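# Seat one blank on the fixture's locating pins

## Task

Place a single blank over both locating pins of the fixture so it rests level on the rest pads, and make sure the second blank ends up somewhere other than on the fixture.

## Robot and tools

Robot: two UR-type arms on a table. left_arm carries a Robotiq two-finger gripper; right_arm carries a magnet gripper with a round rubber-ringed face. Wrist cameras: cam_left_wrist and cam_right_wrist, each 896x504 pixels.

Frames. The scene frame has its origin at table-top height, midway between the nominal bases, +z up, +x out over the table, and left_arm on the +y side. Calibrated bases in the scene frame: left_arm at (+0.044, +0.386, +0.013) m, quat_wxyz (+1.000, 0, 0, -0.013); right_arm at (+0.039, -0.389, +0.013) m, quat_wxyz (+1.000, 0, 0, +0.021). Every pose, velocity and offset for an arm is expressed in that arm's own base frame; printed positions may be off by a few centimetres. left_arm's end_effector_position is the point between the closed finger pads; fingers point along its +z and close along its y. right_arm's end_effector_position is the centre of the magnet face, with +z pointing out of the face.

The 16-number row (used by execute_actions and move). One flat list covering both arms, each value in [-1, 1]: left dx, dy, dz, rx, ry, rz, then left gripper position, force_limit, speed; then right dx, dy, dz, rx, ry, rz, then magnet. The six pose numbers per arm are offsets, not poses: they are measured from that arm's Hand target as it was when the action or move began, along that arm's base axes, rotating about the Hand target position. Scale: 1.0 equals 0.6 m for dx/dy/dz and 180 degrees for the rotation vector rx/ry/rz. Repeating the same offset in a new action moves the arm further. Six zeros re-request the current Hand target. Gripper position: +1 fully open (85 mm), about -0.8 pads touch, -1 closes until blocked. force_limit and speed shape grip strength and finger speed (speed -1 about 20 mm/s, 0 about 85, +1 about 150); both start at +1. Magnet: 1 on, 0 off. The gripper and magnet numbers are commands, not offsets, so resend the previous values to leave them unchanged; a 0 there is a real command.

Tools.
- execute_actions(actions, cameras): actions is a list of actions; each action is up to 15 rows, one row per 1/30 s step, the final row held to fill 15 steps. Every row in an action counts from the start-of-action Hand target. An empty list just reports state and images.
- move(target, speed, blend, stop_force, zero, blocking, cameras): straight-line paths toward a target row (or a list of up to 15 rows, all offsets from the same starting Hand targets). speed is top path speed in m/s, 0.002 to 3.6, default 0.25 (rotation up to twice that in rad/s), one value or one per target. blend in metres rounds corners in a list. stop_force in N, 3 to 120, ends an arm's path when its wrist sensor feels that much push against the motion; not reliable when the end effector rotates, and omit it when backing off a contact. zero (only with stop_force) re-zeros the sensor first, default true. blocking=false returns early while the move continues (not allowed with stop_force). Paths do not avoid obstacles or the other arm; steer clear of each arm's own base.
- wait(seconds 0 to 10), stop(), zoom_image(camera, region [x0,y0,x1,y1] pixels, at most 504x504), zero_wrist_force(arm), read_manual(section), finished_scene(scene): call the last once the blank is seated and stays put.

Results. Per arm: end_effector_position (m), end_effector_quat_wxyz, velocities (m/s, rad/s) unless joint velocities read within noise, Hand target (the last commanded pose after clipping; next offsets start there), joint positions and torques, Wrist force/torque in the end effector's axes plus a peak line. The controller clips commanded orientation to within 32 degrees of the measured one; an arm may settle short of its Hand target, in which case send the missing distance. Gripper object_status: 0 moving, 1 blocked while opening, 2 blocked while closing (a grip), 3 reached the request or pads met. position_measured is in counts: 3 open, about 78 = 60 mm, 130 = 40 mm, 180 = 20 mm, 230 pads together. Magnet lines: magnet_out, magnet_back, part_present (1 when steel covering the centre is within about 2.5 mm). The move: line reports done, off_target, moving, held or fault, and limits such as paced or held.

Magnet notes: full hold about 120 N when steel covers the 31 mm metal centre; pull drops fast with gap. Light steel can jump up from about 10 mm. Stop just short of touching; a millimetre past contact can hit the force limit.

Avoid: dropping or flinging parts, releasing a moving part, fast impacts, pressing hard, gripping tightly on a part still resting on something, letting anything leave the table, and contact between the two arms. About 150 N (plus or minus 25) on an arm or joint torque at its limit (wrist joints 26.3 N m, others 141 N m) freezes that arm for 10 s. Long stretched holds heat motors; an over-temperature stop lasts 30 to 60 s.

Each tool is called after "Call:" as name(argument=value, ...) on one line, values as JSON.

## Session

Call:
execute_actions(actions=[])

Scene clock: 0.00 s.
left_arm: end_effector_position=(+0.2958, +0.4978, +0.3319) position_measured=3 object_status=3 end_effector_quat_wxyz=(-0.106, +0.149, +0.983, -0.021) | right_arm: end_effector_position=(+0.4243, -0.0191, +0.3698) magnet_out=0 magnet_back=1 part_present=0 end_effector_quat_wxyz=(-0.446, +0.886, -0.026, +0.125)
Joint positions: left_arm=[0.739 -1.316 1.251 -1.336 -1.433 1.028] | right_arm=[-0.762 -1.764 1.874 -1.114 -0.744 -0.957]
Joint velocities: within noise
Joint torques (N m): no reading
Motor temperatures (°C): left_arm=[30 24 27 29 37 30] | right_arm=[35 31 30 44 31 38]
Wrist force (N): no reading
Wrist torque (N m): no reading
Wrist force, peak (N): no reading
Hand target: left_arm +0.2958, +0.4978, +0.3319; -0.106, +0.149, +0.983, -0.021 | right_arm +0.4243, -0.0191, +0.3698; -0.446, +0.886, -0.026, +0.125

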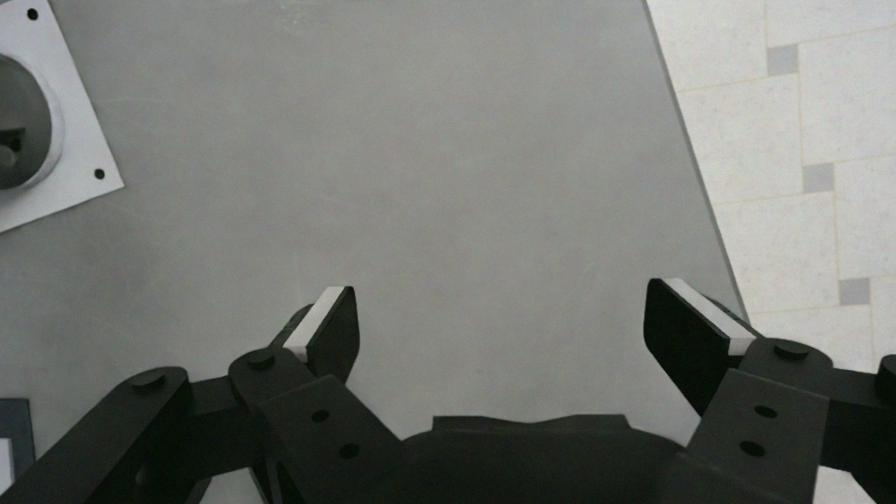

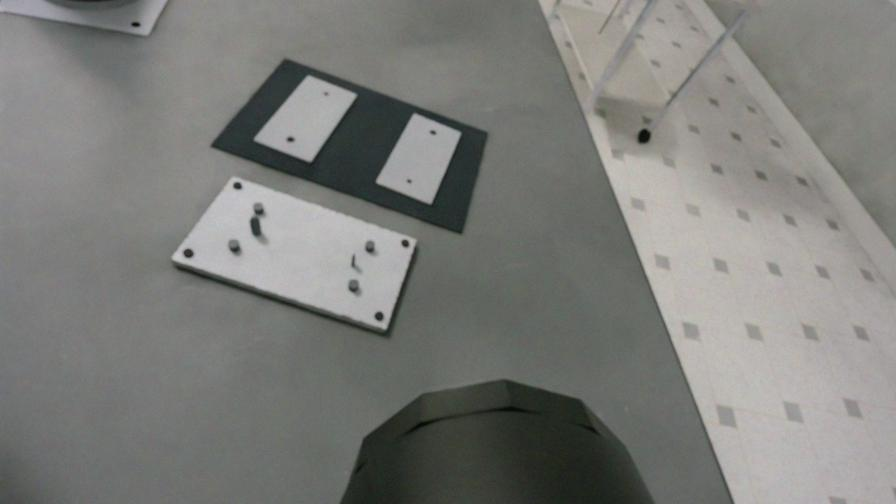

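Call:
move(target=[0,0,0,0,0,0,1,1,1,-0.04,0.83,0.05,-0.293,0.0915,0,0], cameras=["cam_right_wrist"])

Call:
zoom_image(camera="cam_right_wrist", region=[250, 50, 650, 350])

Scene clock: 3.30 s.
left_arm: end_effector_position=(+0.2958, +0.4978, +0.3319) position_measured=3 object_status=3 end_effector_quat_wxyz=(-0.106, +0.149, +0.983, -0.021) | right_arm: end_effector_position=(+0.4003, +0.4789, +0.3998) magnet_out=0 magnet_back=1 part_present=0 end_effector_quat_wxyz=(+0.001, +1.000, -0.030, +0.000)
Joint positions: left_arm=[0.739 -1.316 1.251 -1.336 -1.433 1.028] | right_arm=[0.659 -1.287 1.216 -1.499 -1.571 0.719]
Joint velocities: within noise
Joint torques (N m): left_arm=[-1.23 -38.51 -24.68 -2.42 0.76 0.08] | right_arm=[7.17 -28.81 -34.88 -0.92 -1.31 1.69]
Motor temperatures (°C): left_arm=[30 24 27 29 37 30] | right_arm=[35 31 30 44 31 38]
Wrist force (N): left_arm=[0.0 0.1 0.1] | right_arm=[-0.4 -0.9 -0.6]
Wrist torque (N m): left_arm=[0.01 0.01 0.00] | right_arm=[0.04 -0.04 -0.21]
Wrist force, peak (N): left_arm=[0.1 0.3 0.1] | right_arm=[-0.4 -3.1 -0.1]
Hand target: left_arm +0.2958, +0.4978, +0.3319; -0.106, +0.149, +0.983, -0.021 | right_arm +0.4003, +0.4789, +0.3998; +0.001, +1.000, -0.030, +0.000
Off the commanded pose: left_arm 0.000 m, 0 deg | right_arm 0.000 m, 0 deg.
move: done
Images, in order (width x height): cam_right_wrist 896x504.

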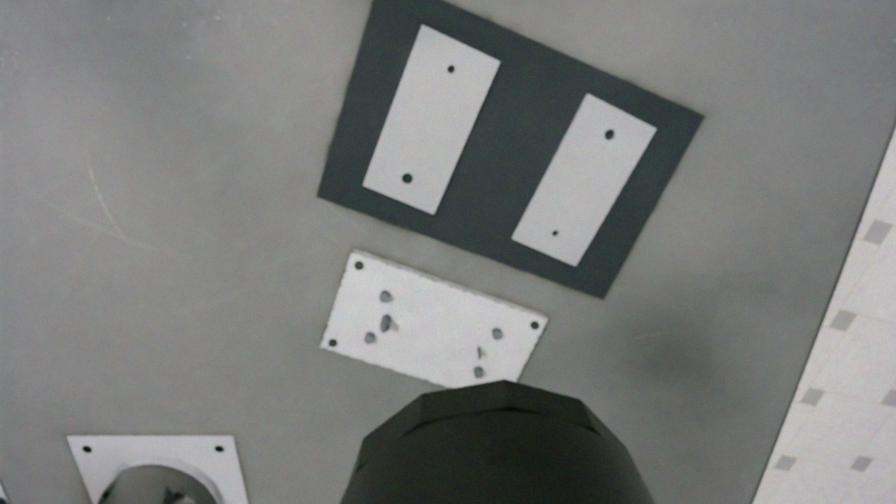

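Scaled by 1.260 from the camera's 896x504 image, which has a finer 1280x720 frame.

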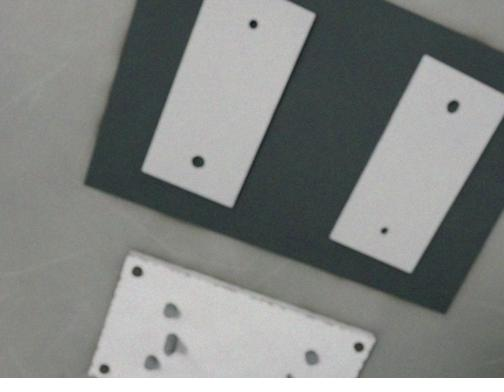

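Call:
move(target=[0,0,0,0,0,0,1,1,1,-0.012,0.1535,-0.3328,0,0,-0.1283,0], cameras=["cam_right_wrist"])

Call:
zoom_image(camera="cam_right_wrist", region=[380, 150, 540, 250])

Call:
zoom_image(camera="cam_right_wrist", region=[380, 310, 540, 410])

Scene clock: 5.23 s.
left_arm: end_effector_position=(+0.2958, +0.4978, +0.3319) position_measured=3 object_status=3 end_effector_quat_wxyz=(-0.106, +0.149, +0.983, -0.021) | right_arm: end_effector_position=(+0.3931, +0.5710, +0.2002) magnet_out=0 magnet_back=1 part_present=0 end_effector_quat_wxyz=(+0.001, +0.973, -0.229, -0.001)
Joint positions: left_arm=[0.739 -1.316 1.251 -1.336 -1.433 1.028] | right_arm=[0.774 -1.049 1.394 -1.914 -1.571 1.236]
Joint velocities: within noise
Joint torques (N m): left_arm=[-1.78 -38.48 -25.53 -2.26 0.85 -0.04] | right_arm=[8.11 -37.17 -33.38 -4.67 -1.21 1.93]
Motor temperatures (°C): left_arm=[30 24 27 29 37 30] | right_arm=[35 31 30 44 31 38]
Wrist force (N): left_arm=[-0.1 0.0 0.0] | right_arm=[-0.4 -0.9 -0.3]
Wrist torque (N m): left_arm=[0.00 0.02 0.00] | right_arm=[0.05 -0.04 -0.15]
Wrist force, peak (N): left_arm=[-0.2 -0.3 0.1] | right_arm=[0.0 -0.4 -2.0]
Hand target: left_arm +0.2958, +0.4978, +0.3319; -0.106, +0.149, +0.983, -0.021 | right_arm +0.3931, +0.5710, +0.2001; +0.001, +0.973, -0.229, -0.001
Off the commanded pose: left_arm 0.000 m, 0 deg | right_arm 0.000 m, 0 deg.
move: done
Images, in order (width x height): cam_right_wrist 896x504.

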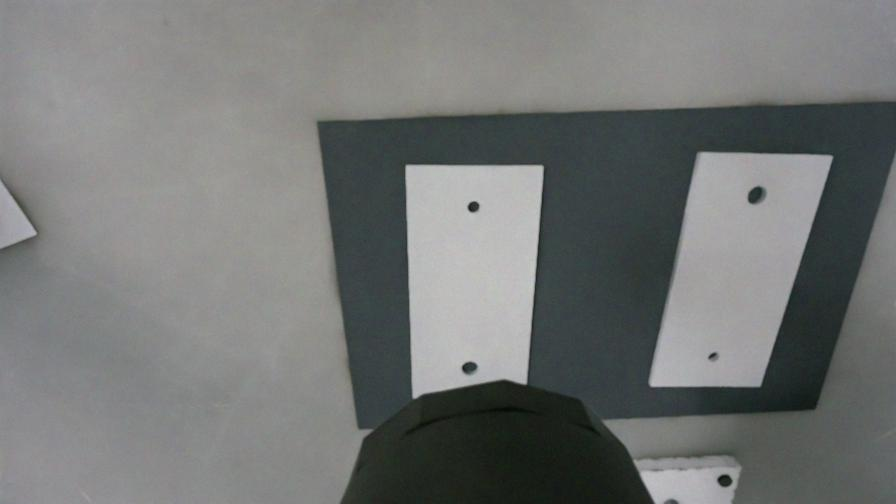

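Scaled by 3.150 from the camera's 896x504 image, which has a finer 1280x720 frame.

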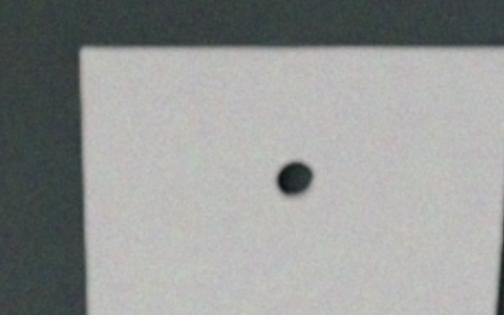

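Scaled by 3.150 from the camera's 896x504 image, which has a finer 1280x720 frame.

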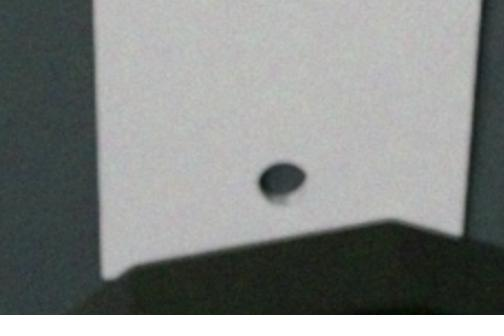

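Call:
zoom_image(camera="cam_right_wrist", region=[640, 140, 840, 400])

Call:
zoom_image(camera="cam_right_wrist", region=[390, 150, 590, 410])

Scaled by 1.938 from the camera's 896x504 image, which has a finer 1280x720 frame.

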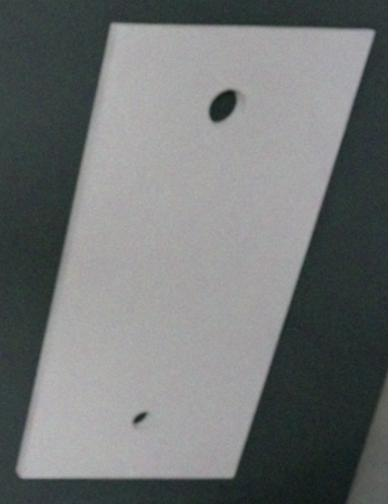

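Scaled by 1.938 from the camera's 896x504 image, which has a finer 1280x720 frame.

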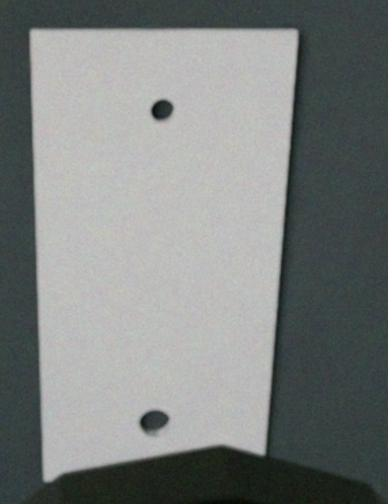

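Call:
move(target=[0,0,0,0,0,0,1,1,1,0.0727,-0.482,0,0,0,-0.4844,0], cameras=["cam_right_wrist"])

Call:
zoom_image(camera="cam_right_wrist", region=[380, 150, 540, 250])

Call:
zoom_image(camera="cam_right_wrist", region=[380, 310, 540, 410])

Scene clock: 9.57 s.
left_arm: end_effector_position=(+0.2958, +0.4978, +0.3319) position_measured=3 object_status=3 end_effector_quat_wxyz=(-0.106, +0.149, +0.983, -0.021) | right_arm: end_effector_position=(+0.4367, +0.2819, +0.2001) magnet_out=0 magnet_back=1 part_present=0 end_effector_quat_wxyz=(+0.000, -0.547, +0.837, +0.001)
Joint positions: left_arm=[0.739 -1.316 1.251 -1.336 -1.433 1.028] | right_arm=[0.313 -1.436 1.928 -2.062 -1.569 2.297]
Joint velocities: within noise
Joint torques (N m): left_arm=[-2.83 -39.66 -25.96 -2.3 1.62 0.35] | right_arm=[-7.81 -36.15 -12.03 -4.71 -0.95 1.45]
Motor temperatures (°C): left_arm=[30 24 27 29 37 30] | right_arm=[35 31 30 44 31 38]
Wrist force (N): left_arm=[0.0 0.2 0.0] | right_arm=[-0.1 -0.7 -0.9]
Wrist torque (N m): left_arm=[0.03 0.00 0.00] | right_arm=[0.06 -0.04 -0.24]
Wrist force, peak (N): left_arm=[-0.3 0.1 -0.1] | right_arm=[-0.9 -1.4 -0.6]
Hand target: left_arm +0.2958, +0.4978, +0.3319; -0.106, +0.149, +0.983, -0.021 | right_arm +0.4368, +0.2818, +0.2001; +0.000, -0.547, +0.837, +0.001
Off the commanded pose: left_arm 0.000 m, 0 deg | right_arm 0.000 m, 0 deg.
move: done
Images, in order (width x height): cam_right_wrist 896x504.

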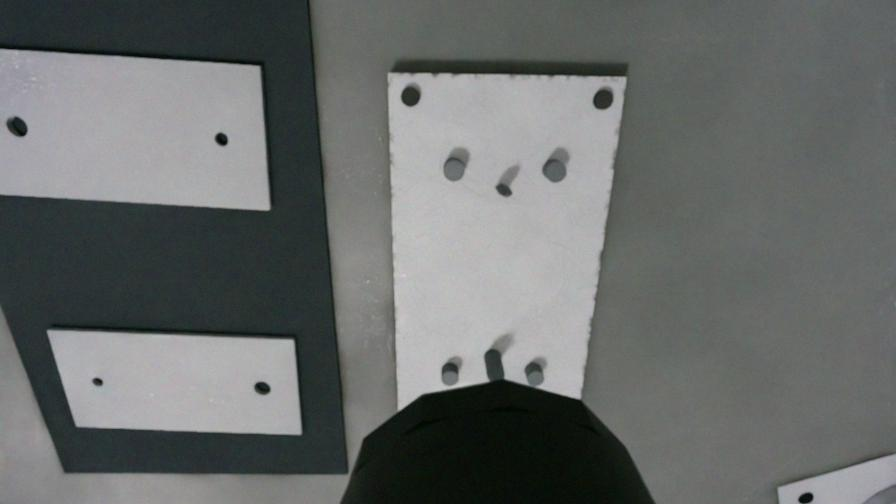

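Scaled by 3.150 from the camera's 896x504 image, which has a finer 1280x720 frame.

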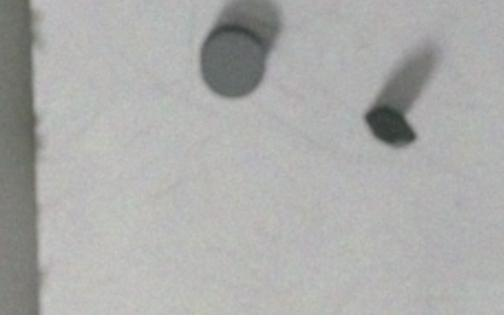

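Scaled by 3.150 from the camera's 896x504 image, which has a finer 1280x720 frame.

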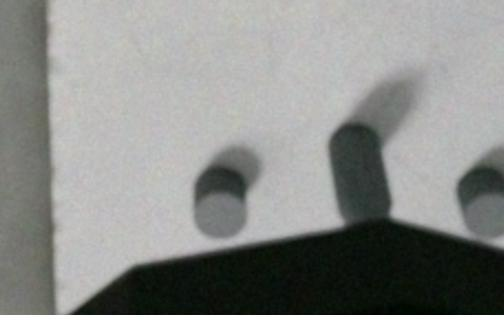

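Call:
move(target=[0,0,0,0,0,0,1,1,1,0.012,-0.034,0.0102,0,0,-0.0029,0], cameras=["cam_right_wrist"])

Call:
zoom_image(camera="cam_right_wrist", region=[380, 150, 540, 250])

Call:
zoom_image(camera="cam_right_wrist", region=[380, 310, 540, 410])

Scene clock: 10.97 s.
left_arm: end_effector_position=(+0.2958, +0.4978, +0.3319) position_measured=3 object_status=3 end_effector_quat_wxyz=(-0.106, +0.149, +0.983, -0.021) | right_arm: end_effector_position=(+0.4439, +0.2615, +0.2062) magnet_out=0 magnet_back=1 part_present=0 end_effector_quat_wxyz=(+0.000, -0.543, +0.840, +0.001)
Joint positions: left_arm=[0.739 -1.316 1.251 -1.336 -1.433 1.028] | right_arm=[0.27 -1.454 1.931 -2.047 -1.569 2.263]
Joint velocities: within noise
Joint torques (N m): left_arm=[-3.88 -39.76 -26.78 -2.02 1.34 0.06] | right_arm=[-6.66 -36.59 -13.99 -0.98 0.42 -1.99]
Motor temperatures (°C): left_arm=[30 24 27 29 37 30] | right_arm=[35 31 30 44 31 38]
Wrist force (N): left_arm=[-0.2 0.1 0.1] | right_arm=[-0.5 -0.7 -0.8]
Wrist torque (N m): left_arm=[0.02 0.03 0.00] | right_arm=[0.06 -0.01 -0.23]
Wrist force, peak (N): left_arm=[-0.2 0.1 -0.1] | right_arm=[-0.3 -1.1 -1.1]
Hand target: left_arm +0.2958, +0.4978, +0.3319; -0.106, +0.149, +0.983, -0.021 | right_arm +0.4440, +0.2614, +0.2063; +0.000, -0.543, +0.840, +0.001
Off the commanded pose: left_arm 0.000 m, 0 deg | right_arm 0.000 m, 0 deg.
move: done
Images, in order (width x height): cam_right_wrist 896x504.

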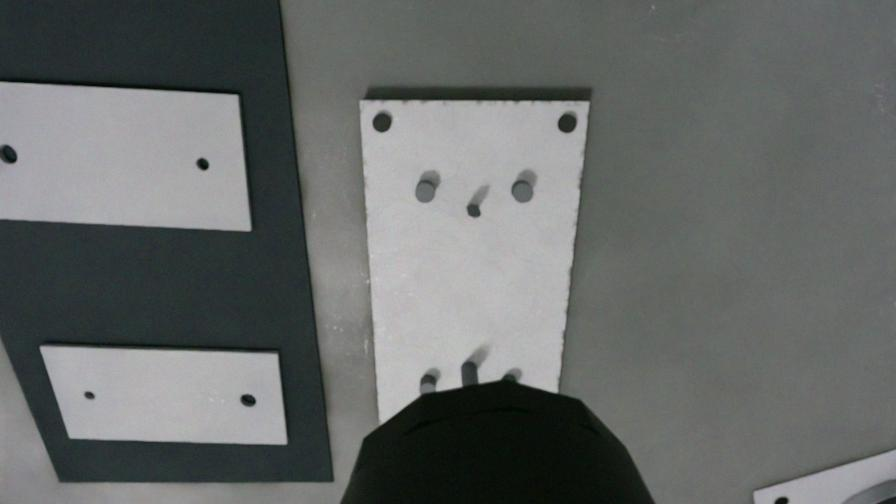

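Scaled by 3.150 from the camera's 896x504 image, which has a finer 1280x720 frame.

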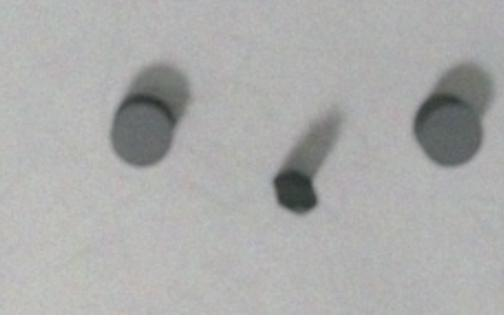

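Scaled by 3.150 from the camera's 896x504 image, which has a finer 1280x720 frame.

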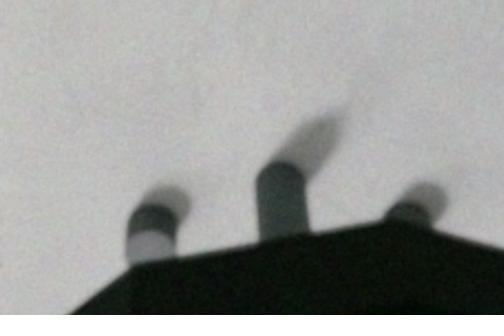

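Call:
move(target=[[0,0,0,0,0,0,1,1,1,-0.0945,0.427,-0.08,0,0,0.4878,0],[0,0,0,0,0,0,1,1,1,-0.0945,0.427,-0.31,0,0,0.4878,0]], blend=0.03, cameras=["cam_right_wrist"])

Call:
move(target=[0,0,0,0,0,0,1,1,1,0,0,-0.06,0,0,0,0], speed=0.005, stop_force=4, cameras=["cam_right_wrist"])

Scene clock: 15.60 s.
left_arm: end_effector_position=(+0.2958, +0.4978, +0.3319) position_measured=3 object_status=3 end_effector_quat_wxyz=(-0.106, +0.149, +0.983, -0.021) | right_arm: end_effector_position=(+0.3872, +0.5176, +0.0204) magnet_out=0 magnet_back=1 part_present=0 end_effector_quat_wxyz=(+0.001, +0.974, -0.228, -0.001)
Joint positions: left_arm=[0.739 -1.316 1.251 -1.336 -1.433 1.028] | right_arm=[0.721 -0.915 1.712 -2.366 -1.571 1.181]
Joint velocities: within noise
Joint torques (N m): left_arm=[-5.87 -39.81 -25.87 -1.81 1.48 0.32] | right_arm=[6.38 -36.58 -28.16 -4.61 1.23 1.6]
Motor temperatures (°C): left_arm=[30 24 27 29 37 30] | right_arm=[35 31 30 44 31 38]
Wrist force (N): left_arm=[-0.1 0.0 -0.1] | right_arm=[0.5 -1.0 -0.5]
Wrist torque (N m): left_arm=[-0.01 0.02 0.00] | right_arm=[0.08 -0.14 -0.19]
Wrist force, peak (N): left_arm=[-0.1 -0.3 0.3] | right_arm=[-0.2 -1.4 -1.8]
Hand target: left_arm +0.2958, +0.4978, +0.3319; -0.106, +0.149, +0.983, -0.021 | right_arm +0.3873, +0.5176, +0.0203; +0.001, +0.974, -0.228, -0.001
Off the commanded pose: left_arm 0.000 m, 0 deg | right_arm 0.000 m, 0 deg.
move: done
Images, in order (width x height): cam_right_wrist 896x504.

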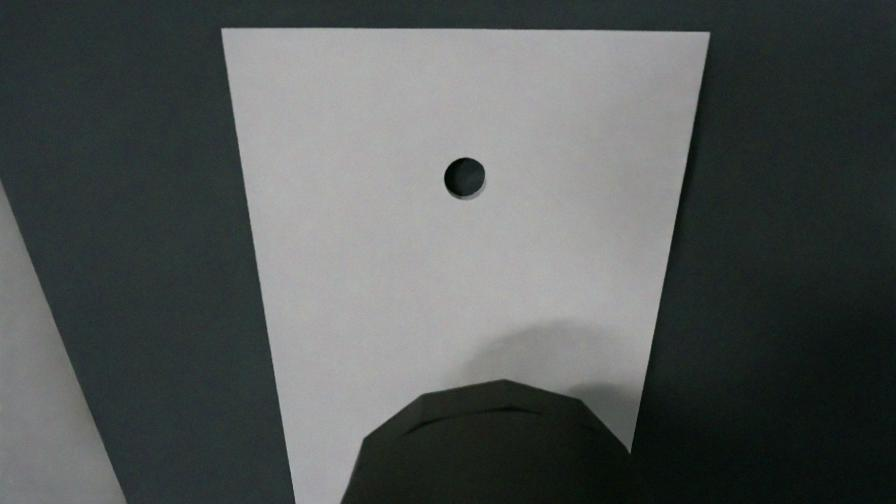

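Scene clock: 22.03 s.
left_arm: end_effector_position=(+0.2958, +0.4978, +0.3319) position_measured=3 object_status=3 end_effector_quat_wxyz=(-0.106, +0.149, +0.983, -0.021) | right_arm: end_effector_position=(+0.3872, +0.5176, -0.0063) magnet_out=0 magnet_back=1 part_present=0 end_effector_quat_wxyz=(+0.001, +0.974, -0.228, -0.001)
Joint positions: left_arm=[0.739 -1.316 1.251 -1.336 -1.433 1.028] | right_arm=[0.721 -0.868 1.719 -2.42 -1.571 1.181]
Joint velocities: within noise
Joint torques (N m): left_arm=[-8.64 -41.01 -25.17 -1.6 1.6 0.19] | right_arm=[6.85 -51.49 -16.24 -0.67 0.77 1.7]
Motor temperatures (°C): left_arm=[30 24 27 29 37 30] | right_arm=[35 31 30 44 31 38]
Wrist force (N): left_arm=[-0.1 0.2 0.1] | right_arm=[0.3 -0.6 -2.8]
Wrist torque (N m): left_arm=[0.02 0.02 0.00] | right_arm=[0.14 -0.05 -0.22]
Wrist force, peak (N): left_arm=[-0.3 0.0 -0.3] | right_arm=[-1.7 7.5 -13.7]
Hand target: left_arm +0.2958, +0.4978, +0.3319; -0.106, +0.149, +0.983, -0.021 | right_arm +0.3873, +0.5176, -0.0063; +0.001, +0.974, -0.228, -0.001 (not the last commanded pose)
Off the commanded pose: left_arm 0.000 m, 0 deg | right_arm 0.009 m, 0 deg.
move: contact (right_arm)
Images, in order (width x height): cam_right_wrist 896x504.

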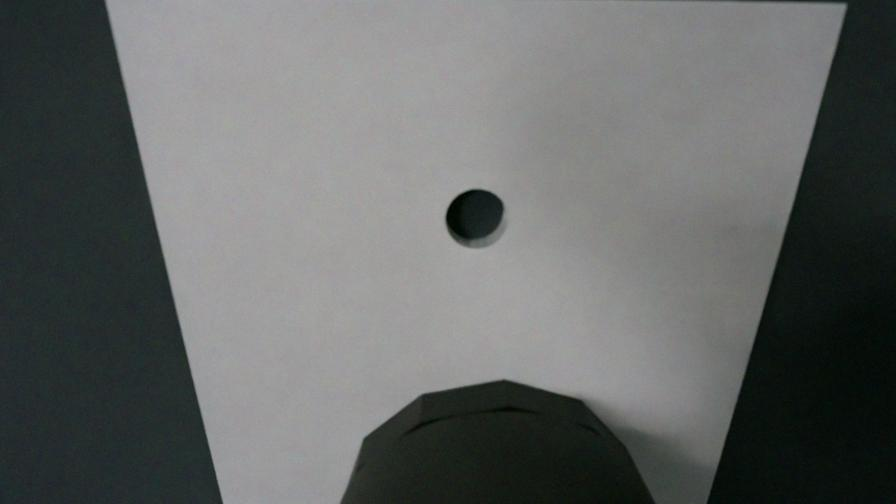

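Call:
execute_actions(actions=[[[0,0,0,0,0,0,1,1,1,0,0,0,0,0,0,1]]], cameras=[])

Call:
move(target=[[0,0,0,0,0,0,1,1,1,0,0,0.02,0,0,0,1],[0,0,0,0,0,0,1,1,1,0,0,0.15,0,0,0,1],[0,0,0,0,0,0,1,1,1,0.0073,-0.4207,0.15,0,0,-0.4878,1],[0,0,0,0,0,0,1,1,1,0.0073,-0.4207,0.08,0,0,-0.4878,1]], speed=[0.03,0.12,0.3,0.1], cameras=["cam_right_wrist"])

Call:
move(target=[0,0,0,0,0,0,1,1,1,0,0,-0.026,0,0,0,1], speed=0.01, stop_force=5, cameras=["cam_right_wrist"])

Call:
zoom_image(camera="cam_right_wrist", region=[420, 170, 540, 270])

Scene clock: 22.93 s.
left_arm: end_effector_position=(+0.2958, +0.4978, +0.3319) position_measured=3 object_status=3 end_effector_quat_wxyz=(-0.106, +0.149, +0.983, -0.021) | right_arm: end_effector_position=(+0.3873, +0.5176, -0.0063) magnet_out=1 magnet_back=0 part_present=1 end_effector_quat_wxyz=(+0.001, +0.974, -0.228, -0.001)
Joint positions: left_arm=[0.739 -1.316 1.251 -1.336 -1.433 1.028] | right_arm=[0.721 -0.868 1.719 -2.42 -1.571 1.181]
Joint velocities: within noise
Joint torques (N m): left_arm=[-8.46 -41.34 -27.13 -1.49 1.38 0.36] | right_arm=[7.42 -51.47 -24.62 -1.55 0.92 1.49]
Motor temperatures (°C): left_arm=[30 24 27 29 37 30] | right_arm=[35 31 30 44 31 38]
Wrist force (N): left_arm=[0.1 0.0 -0.3] | right_arm=[0.8 -1.9 0.5]
Wrist torque (N m): left_arm=[0.01 -0.01 0.00] | right_arm=[0.33 0.01 -0.20]
Wrist force, peak (N): left_arm=[-0.1 -0.3 -0.2] | right_arm=[0.6 -1.1 -3.9]
Hand target: left_arm +0.2958, +0.4978, +0.3319; -0.106, +0.149, +0.983, -0.021 | right_arm +0.3873, +0.5176, -0.0063; +0.001, +0.974, -0.228, -0.001
Off the commanded pose: left_arm 0.000 m, 0 deg | right_arm 0.000 m, 0 deg.
No camera images: "cameras" was empty.

Scene clock: 27.73 s.
left_arm: end_effector_position=(+0.2958, +0.4978, +0.3319) position_measured=3 object_status=3 end_effector_quat_wxyz=(-0.106, +0.149, +0.983, -0.021) | right_arm: end_effector_position=(+0.3916, +0.2652, +0.0418) magnet_out=1 magnet_back=0 part_present=1 end_effector_quat_wxyz=(+0.000, -0.543, +0.840, +0.001)
Joint positions: left_arm=[0.739 -1.316 1.251 -1.336 -1.433 1.028] | right_arm=[0.309 -1.247 2.226 -2.549 -1.569 2.302]
Joint velocities: within noise
Joint torques (N m): left_arm=[-9.84 -40.66 -25.79 -0.88 1.57 0.19] | right_arm=[0.36 -23.01 -7.78 -5.19 -1.46 1.69]
Motor temperatures (°C): left_arm=[30 24 27 29 37 30] | right_arm=[35 31 30 44 31 38]
Wrist force (N): left_arm=[-0.1 -0.1 -0.2] | right_arm=[0.0 -0.9 3.3]
Wrist torque (N m): left_arm=[-0.01 0.02 0.00] | right_arm=[0.06 -0.06 -0.20]
Wrist force, peak (N): left_arm=[0.0 0.2 -0.3] | right_arm=[0.3 -1.0 4.8]
Hand target: left_arm +0.2958, +0.4978, +0.3319; -0.106, +0.149, +0.983, -0.021 | right_arm +0.3916, +0.2652, +0.0417; +0.000, -0.543, +0.840, +0.001
Off the commanded pose: left_arm 0.000 m, 0 deg | right_arm 0.000 m, 0 deg.
move: done
Images, in order (width x height): cam_right_wrist 896x504.

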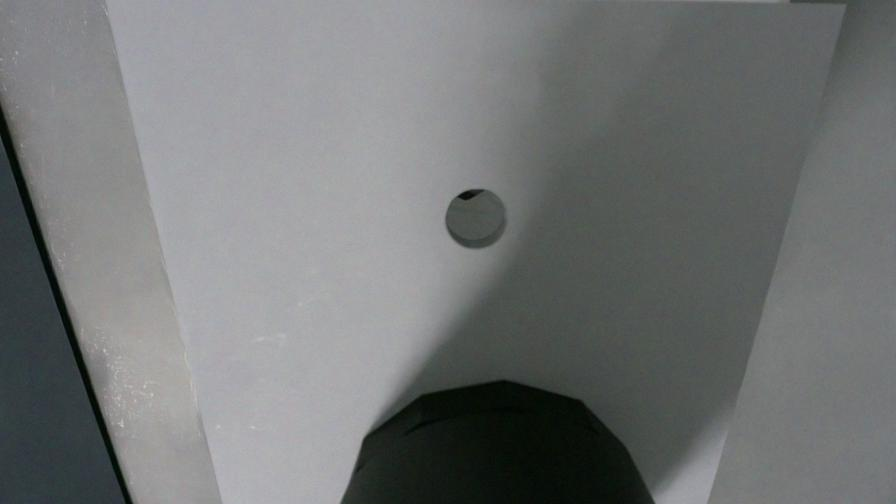

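Scene clock: 30.40 s.
left_arm: end_effector_position=(+0.2958, +0.4978, +0.3319) position_measured=3 object_status=3 end_effector_quat_wxyz=(-0.106, +0.149, +0.983, -0.021) | right_arm: end_effector_position=(+0.3916, +0.2652, +0.0273) magnet_out=1 magnet_back=0 part_present=1 end_effector_quat_wxyz=(+0.000, -0.543, +0.840, +0.001)
Joint positions: left_arm=[0.739 -1.316 1.251 -1.336 -1.433 1.028] | right_arm=[0.309 -1.211 2.233 -2.593 -1.569 2.302]
Joint velocities: within noise
Joint torques (N m): left_arm=[-8.64 -40.69 -26.02 -0.84 1.56 0.27] | right_arm=[-5.32 -40.06 -26.13 -2.52 -0.68 1.09]
Motor temperatures (°C): left_arm=[30 24 27 29 37 30] | right_arm=[35 31 30 44 31 38]
Wrist force (N): left_arm=[-0.1 0.0 -0.1] | right_arm=[0.7 3.0 3.2]
Wrist torque (N m): left_arm=[0.00 0.02 0.00] | right_arm=[0.08 -0.08 -0.25]
Wrist force, peak (N): left_arm=[0.0 0.3 -0.2] | right_arm=[0.0 7.0 -2.4]
Hand target: left_arm +0.2958, +0.4978, +0.3319; -0.106, +0.149, +0.983, -0.021 | right_arm +0.3916, +0.2652, +0.0273; +0.000, -0.543, +0.840, +0.001 (not the last commanded pose)
Off the commanded pose: left_arm 0.000 m, 0 deg | right_arm 0.001 m, 0 deg.
move: contact (right_arm)
Images, in order (width x height): cam_right_wrist 896x504.

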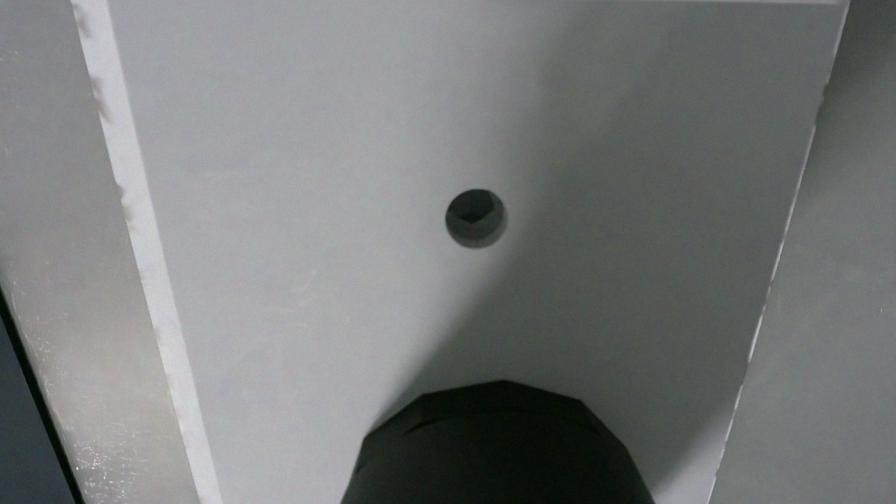

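Scaled by 4.200 from the camera's 896x504 image, which has a finer 1280x720 frame.

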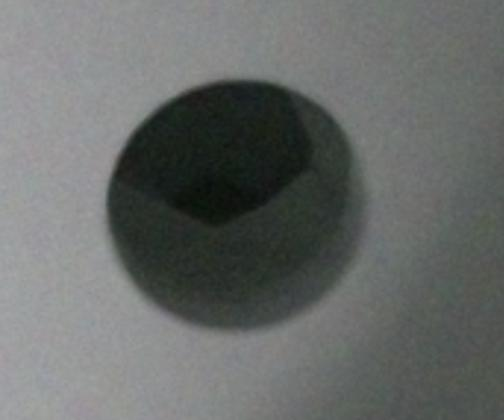

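Call:
move(target=[[0,0,0,0,0,0,1,1,1,0,0,0.003,0,0,0,1],[0,0,0,0,0,0,1,1,1,-0.00077,0.00033,0.003,0,0,0,1]], speed=0.02, cameras=[])

Call:
move(target=[0,0,0,0,0,0,1,1,1,0,0,-0.028,0,0,0,1], speed=0.007, stop_force=6, cameras=["cam_right_wrist"])

Call:
zoom_image(camera="cam_right_wrist", region=[420, 170, 540, 270])

Scene clock: 31.33 s.
left_arm: end_effector_position=(+0.2958, +0.4978, +0.3319) position_measured=3 object_status=3 end_effector_quat_wxyz=(-0.106, +0.149, +0.983, -0.021) | right_arm: end_effector_position=(+0.3913, +0.2653, +0.0292) magnet_out=1 magnet_back=0 part_present=1 end_effector_quat_wxyz=(+0.000, -0.543, +0.840, +0.001)
Joint positions: left_arm=[0.739 -1.316 1.251 -1.336 -1.433 1.028] | right_arm=[0.309 -1.216 2.233 -2.588 -1.569 2.303]
Joint velocities: within noise
Joint torques (N m): left_arm=[-9.41 -41.21 -26.37 -0.96 1.4 -0.01] | right_arm=[7.57 -38.81 -5.85 -1.53 -0.69 1.75]
Motor temperatures (°C): left_arm=[30 24 27 29 37 30] | right_arm=[35 31 30 44 31 38]
Wrist force (N): left_arm=[0.0 0.0 0.0] | right_arm=[0.3 -1.0 3.3]
Wrist torque (N m): left_arm=[-0.01 0.00 0.01] | right_arm=[0.07 -0.08 -0.21]
Wrist force, peak (N): left_arm=[-0.2 -0.2 0.1] | right_arm=[0.8 3.2 4.3]
Hand target: left_arm +0.2958, +0.4978, +0.3319; -0.106, +0.149, +0.983, -0.021 | right_arm +0.3912, +0.2654, +0.0291; +0.000, -0.543, +0.840, +0.001
Off the commanded pose: left_arm 0.000 m, 0 deg | right_arm 0.000 m, 0 deg.
move: done
No camera images: "cameras" was empty.

Scene clock: 33.13 s.
left_arm: end_effector_position=(+0.2958, +0.4978, +0.3319) position_measured=3 object_status=3 end_effector_quat_wxyz=(-0.106, +0.149, +0.983, -0.021) | right_arm: end_effector_position=(+0.3911, +0.2654, +0.0257) magnet_out=1 magnet_back=0 part_present=1 end_effector_quat_wxyz=(+0.000, -0.543, +0.840, +0.001)
Joint positions: left_arm=[0.739 -1.316 1.251 -1.336 -1.433 1.028] | right_arm=[0.31 -1.207 2.235 -2.598 -1.569 2.303]
Joint velocities: within noise
Joint torques (N m): left_arm=[-9.53 -41.12 -26.07 -0.89 1.49 -0.04] | right_arm=[-2.76 -40.16 -27.75 -2.85 -0.77 1.16]
Motor temperatures (°C): left_arm=[30 24 27 29 37 30] | right_arm=[35 31 30 44 31 38]
Wrist force (N): left_arm=[-0.1 0.0 0.1] | right_arm=[-1.2 6.0 4.5]
Wrist torque (N m): left_arm=[0.00 0.02 0.00] | right_arm=[0.06 -0.08 -0.11]
Wrist force, peak (N): left_arm=[-0.2 0.2 0.0] | right_arm=[-0.7 8.6 -2.8]
Hand target: left_arm +0.2958, +0.4978, +0.3319; -0.106, +0.149, +0.983, -0.021 | right_arm +0.3911, +0.2654, +0.0257; +0.000, -0.543, +0.840, +0.001 (not the last commanded pose)
Off the commanded pose: left_arm 0.000 m, 0 deg | right_arm 0.013 m, 0 deg.
move: contact (right_arm)
Images, in order (width x height): cam_right_wrist 896x504.

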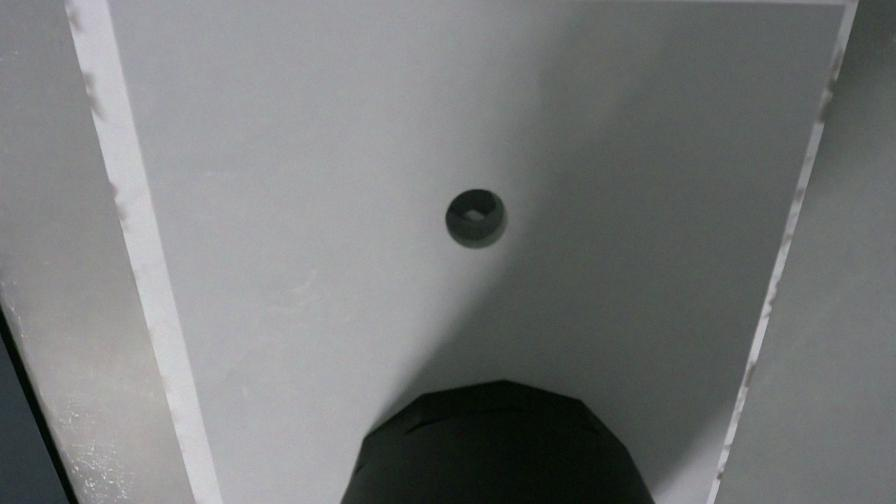

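Scaled by 4.200 from the camera's 896x504 image, which has a finer 1280x720 frame.

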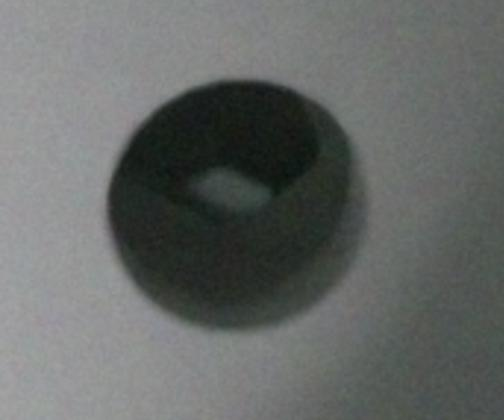

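Call:
move(target=[[0,0,0,0,0,0,1,1,1,0,0,0.002,0,0,0,1],[0,0,0,0,0,0,1,1,1,-0.00085,0.00056,0.002,0,0,0,1]], speed=0.02, cameras=[])

Call:
move(target=[0,0,0,0,0,0,1,1,1,0,0,-0.026,0,0,0,1], speed=0.006, stop_force=6, cameras=["cam_right_wrist"])

Call:
zoom_image(camera="cam_right_wrist", region=[420, 170, 540, 270])

Scene clock: 34.00 s.
left_arm: end_effector_position=(+0.2958, +0.4978, +0.3319) position_measured=3 object_status=3 end_effector_quat_wxyz=(-0.106, +0.149, +0.983, -0.021) | right_arm: end_effector_position=(+0.3908, +0.2657, +0.0270) magnet_out=1 magnet_back=0 part_present=1 end_effector_quat_wxyz=(+0.000, -0.543, +0.840, +0.001)
Joint positions: left_arm=[0.739 -1.316 1.251 -1.336 -1.433 1.028] | right_arm=[0.31 -1.21 2.235 -2.594 -1.569 2.304]
Joint velocities: within noise
Joint torques (N m): left_arm=[-9.92 -40.44 -26.65 -1.1 1.49 0.32] | right_arm=[8.7 -40.14 -6.38 -1.44 -0.53 1.61]
Motor temperatures (°C): left_arm=[30 24 27 29 37 30] | right_arm=[35 31 30 44 31 38]
Wrist force (N): left_arm=[0.0 0.0 -0.1] | right_arm=[0.2 -1.2 3.3]
Wrist torque (N m): left_arm=[0.00 0.01 0.00] | right_arm=[0.05 -0.08 -0.22]
Wrist force, peak (N): left_arm=[0.0 -0.3 -0.2] | right_arm=[-1.2 6.6 4.6]
Hand target: left_arm +0.2958, +0.4978, +0.3319; -0.106, +0.149, +0.983, -0.021 | right_arm +0.3906, +0.2657, +0.0269; +0.000, -0.543, +0.840, +0.001
Off the commanded pose: left_arm 0.000 m, 0 deg | right_arm 0.000 m, 0 deg.
move: done
No camera images: "cameras" was empty.

Scene clock: 35.77 s.
left_arm: end_effector_position=(+0.2958, +0.4978, +0.3319) position_measured=3 object_status=3 end_effector_quat_wxyz=(-0.106, +0.149, +0.983, -0.021) | right_arm: end_effector_position=(+0.3906, +0.2657, +0.0241) magnet_out=1 magnet_back=0 part_present=1 end_effector_quat_wxyz=(+0.000, -0.543, +0.840, +0.001)
Joint positions: left_arm=[0.739 -1.316 1.251 -1.336 -1.433 1.028] | right_arm=[0.311 -1.203 2.236 -2.603 -1.569 2.304]
Joint velocities: within noise
Joint torques (N m): left_arm=[-8.93 -40.95 -25.54 -0.86 1.34 0.25] | right_arm=[-1.31 -40.42 -27.65 -2.8 -0.63 0.93]
Motor temperatures (°C): left_arm=[30 24 27 29 37 30] | right_arm=[35 31 30 44 31 38]
Wrist force (N): left_arm=[-0.2 0.0 0.1] | right_arm=[-1.0 5.9 6.2]
Wrist torque (N m): left_arm=[0.00 0.03 0.00] | right_arm=[0.27 -0.08 -0.14]
Wrist force, peak (N): left_arm=[-0.2 -0.2 -0.2] | right_arm=[-0.8 5.9 6.8]
Hand target: left_arm +0.2958, +0.4978, +0.3319; -0.106, +0.149, +0.983, -0.021 | right_arm +0.3906, +0.2657, +0.0241; +0.000, -0.543, +0.840, +0.001 (not the last commanded pose)
Off the commanded pose: left_arm 0.000 m, 0 deg | right_arm 0.013 m, 0 deg.
move: contact (right_arm)
Images, in order (width x height): cam_right_wrist 896x504.

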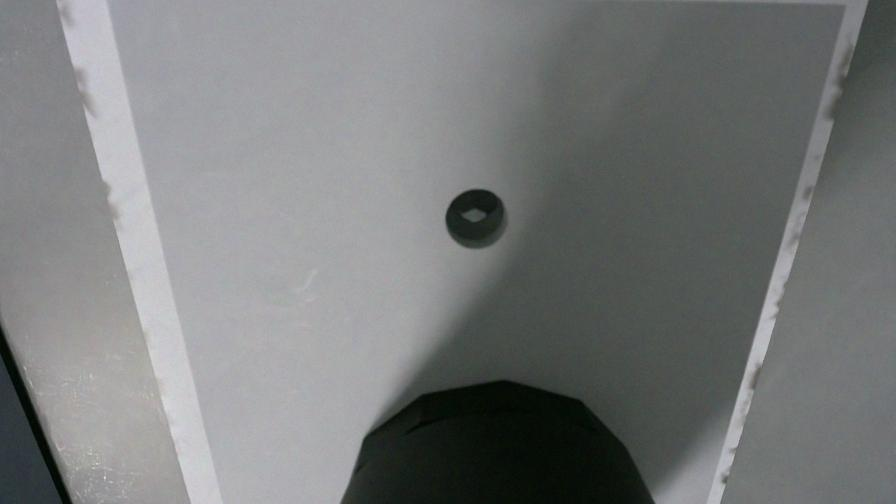

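Scaled by 4.200 from the camera's 896x504 image, which has a finer 1280x720 frame.

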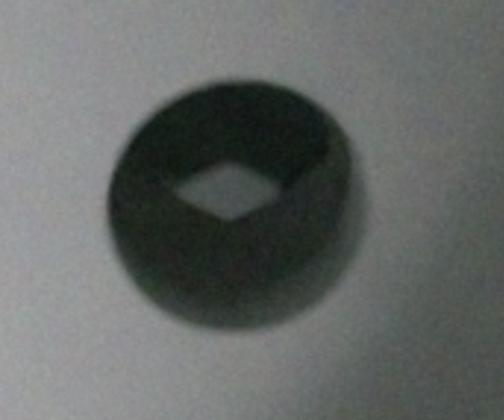

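Call:
move(target=[[0,0,0,0,0,0,1,1,1,0,0,0.001,0,0,0,1],[0,0,0,0,0,0,1,1,1,-0.00092,0.00042,0.001,0,0,0,1]], speed=0.02, cameras=[])

Call:
move(target=[0,0,0,0,0,0,1,1,1,0,0,-0.023,0,0,0,1], speed=0.006, stop_force=8, cameras=["cam_right_wrist"])

Call:
zoom_image(camera="cam_right_wrist", region=[420, 170, 540, 270])

Scene clock: 36.70 s.
left_arm: end_effector_position=(+0.2958, +0.4978, +0.3319) position_measured=3 object_status=3 end_effector_quat_wxyz=(-0.106, +0.149, +0.983, -0.021) | right_arm: end_effector_position=(+0.3901, +0.2660, +0.0247) magnet_out=1 magnet_back=0 part_present=1 end_effector_quat_wxyz=(+0.000, -0.543, +0.840, +0.001)
Joint positions: left_arm=[0.739 -1.316 1.251 -1.336 -1.433 1.028] | right_arm=[0.311 -1.205 2.237 -2.601 -1.569 2.304]
Joint velocities: within noise
Joint torques (N m): left_arm=[-8.59 -40.79 -26.67 -1 1.58 0.49] | right_arm=[7.63 -40 -6.4 -3.18 -0.59 1.63]
Motor temperatures (°C): left_arm=[30 24 27 29 37 30] | right_arm=[35 31 30 44 31 38]
Wrist force (N): left_arm=[0.0 0.1 -0.2] | right_arm=[0.1 -1.2 3.2]
Wrist torque (N m): left_arm=[0.01 0.00 0.01] | right_arm=[0.06 -0.06 -0.23]
Wrist force, peak (N): left_arm=[-0.2 -0.2 -0.1] | right_arm=[-0.7 6.2 6.9]
Hand target: left_arm +0.2958, +0.4978, +0.3319; -0.106, +0.149, +0.983, -0.021 | right_arm +0.3900, +0.2660, +0.0247; +0.000, -0.543, +0.840, +0.001
Off the commanded pose: left_arm 0.000 m, 0 deg | right_arm 0.000 m, 0 deg.
move: done
No camera images: "cameras" was empty.

Scene clock: 40.07 s.
left_arm: end_effector_position=(+0.2958, +0.4978, +0.3319) position_measured=3 object_status=3 end_effector_quat_wxyz=(-0.106, +0.149, +0.983, -0.021) | right_arm: end_effector_position=(+0.3900, +0.2660, +0.0133) magnet_out=1 magnet_back=0 part_present=1 end_effector_quat_wxyz=(+0.000, -0.543, +0.840, +0.001)
Joint positions: left_arm=[0.739 -1.316 1.251 -1.336 -1.433 1.028] | right_arm=[0.312 -1.176 2.242 -2.636 -1.569 2.305]
Joint velocities: within noise
Joint torques (N m): left_arm=[-8.96 -41.9 -26.1 -1.18 1.43 0.4] | right_arm=[7.64 -41.37 -19.04 0.17 2.22 1.16]
Motor temperatures (°C): left_arm=[30 24 27 29 37 30] | right_arm=[35 31 29 44 31 38]
Wrist force (N): left_arm=[0.0 0.0 0.1] | right_arm=[-2.4 -13.4 8.7]
Wrist torque (N m): left_arm=[-0.01 0.00 0.00] | right_arm=[0.46 -0.07 -0.16]
Wrist force, peak (N): left_arm=[0.1 -0.2 -0.2] | right_arm=[-4.1 -14.8 10.8]
Hand target: left_arm +0.2958, +0.4978, +0.3319; -0.106, +0.149, +0.983, -0.021 | right_arm +0.3900, +0.2660, +0.0133; +0.000, -0.543, +0.840, +0.001 (not the last commanded pose)
Off the commanded pose: left_arm 0.000 m, 0 deg | right_arm 0.002 m, 0 deg.
move: contact (right_arm)
Images, in order (width x height): cam_right_wrist 896x504.

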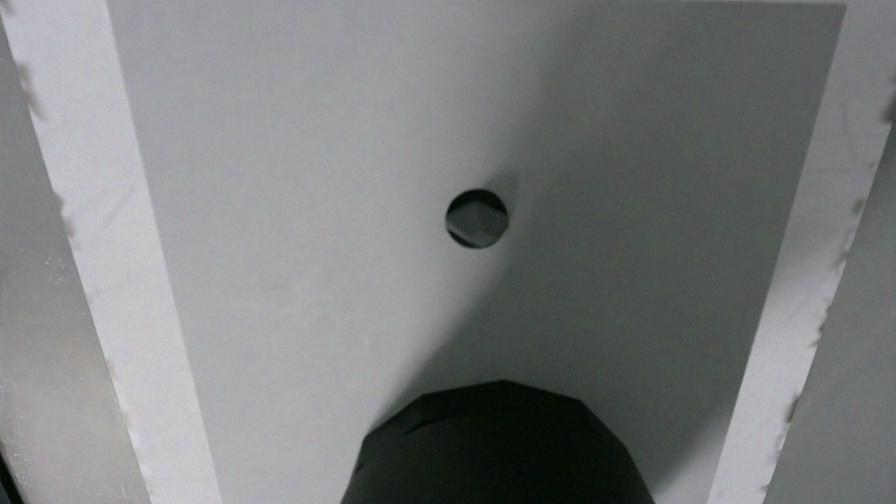

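Scaled by 4.200 from the camera's 896x504 image, which has a finer 1280x720 frame.

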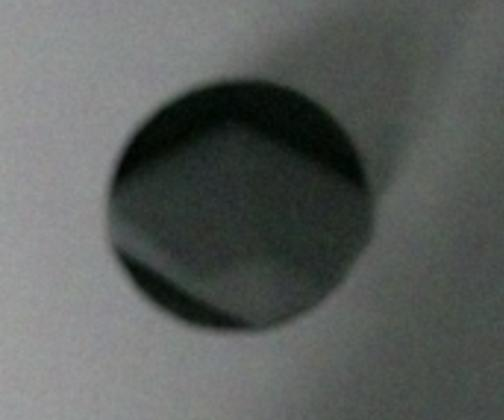

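Call:
move(target=[0,0,0,0,0,0,1,1,1,0.0006,-0.0002,0.0003,0,0,0,1], speed=0.01, cameras=[])

Call:
move(target=[0,0,0,0,0,0,1,1,1,0,0,-0.01,0,0,0,1], speed=0.004, stop_force=12, cameras=["cam_right_wrist"])

Call:
zoom_image(camera="cam_right_wrist", region=[420, 170, 540, 270])

Scene clock: 40.90 s.
left_arm: end_effector_position=(+0.2958, +0.4978, +0.3319) position_measured=3 object_status=3 end_effector_quat_wxyz=(-0.106, +0.149, +0.983, -0.021) | right_arm: end_effector_position=(+0.3904, +0.2659, +0.0135) magnet_out=1 magnet_back=0 part_present=1 end_effector_quat_wxyz=(+0.000, -0.543, +0.840, +0.001)
Joint positions: left_arm=[0.739 -1.316 1.251 -1.336 -1.433 1.028] | right_arm=[0.311 -1.176 2.241 -2.635 -1.569 2.304]
Joint velocities: within noise
Joint torques (N m): left_arm=[-9.11 -42.29 -26.95 -0.97 1.37 0.36] | right_arm=[-7.6 -39.8 -24.13 -1.51 0.83 -1.87]
Motor temperatures (°C): left_arm=[30 24 27 29 37 30] | right_arm=[35 31 29 44 31 38]
Wrist force (N): left_arm=[0.0 -0.1 0.0] | right_arm=[0.1 -1.2 3.4]
Wrist torque (N m): left_arm=[-0.02 0.01 0.00] | right_arm=[0.07 -0.06 -0.23]
Wrist force, peak (N): left_arm=[-0.2 0.1 -0.2] | right_arm=[-2.3 -13.3 9.9]
Hand target: left_arm +0.2958, +0.4978, +0.3319; -0.106, +0.149, +0.983, -0.021 | right_arm +0.3904, +0.2659, +0.0135; +0.000, -0.543, +0.840, +0.001
Off the commanded pose: left_arm 0.000 m, 0 deg | right_arm 0.000 m, 0 deg.
move: done
No camera images: "cameras" was empty.

Scene clock: 42.00 s.
left_arm: end_effector_position=(+0.2958, +0.4978, +0.3319) position_measured=3 object_status=3 end_effector_quat_wxyz=(-0.106, +0.149, +0.983, -0.021) | right_arm: end_effector_position=(+0.3904, +0.2659, +0.0133) magnet_out=1 magnet_back=0 part_present=1 end_effector_quat_wxyz=(+0.000, -0.543, +0.840, +0.001)
Joint positions: left_arm=[0.739 -1.316 1.251 -1.336 -1.433 1.028] | right_arm=[0.311 -1.175 2.241 -2.636 -1.569 2.304]
Joint velocities: within noise
Joint torques (N m): left_arm=[-8.17 -41.28 -26.93 -0.95 1.56 0.36] | right_arm=[-8.56 -36.02 -14.35 -1.6 -0.58 -1.8]
Motor temperatures (°C): left_arm=[30 24 27 29 37 30] | right_arm=[35 31 29 44 31 38]
Wrist force (N): left_arm=[-0.1 0.0 -0.3] | right_arm=[3.8 5.0 -6.5]
Wrist torque (N m): left_arm=[0.00 0.02 0.01] | right_arm=[0.68 0.02 -0.23]
Wrist force, peak (N): left_arm=[-0.1 -0.3 0.1] | right_arm=[12.9 12.0 -22.8]
Hand target: left_arm +0.2958, +0.4978, +0.3319; -0.106, +0.149, +0.983, -0.021 | right_arm +0.3904, +0.2659, +0.0133; +0.000, -0.543, +0.840, +0.001 (not the last commanded pose)
Off the commanded pose: left_arm 0.000 m, 0 deg | right_arm 0.006 m, 0 deg.
move: contact (right_arm)
Images, in order (width x height): cam_right_wrist 896x504.

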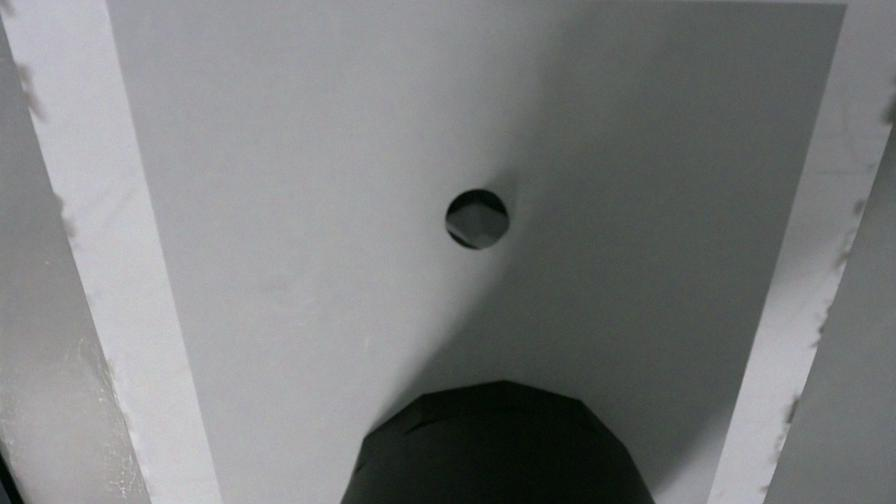

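Scaled by 4.200 from the camera's 896x504 image, which has a finer 1280x720 frame.

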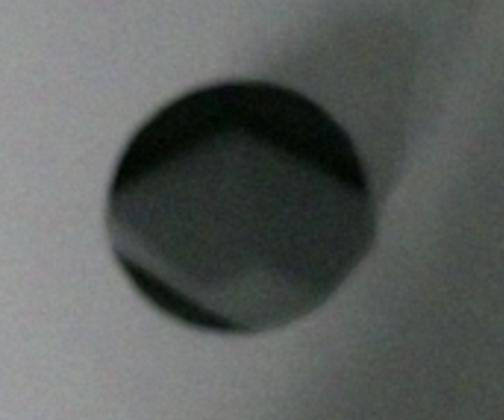

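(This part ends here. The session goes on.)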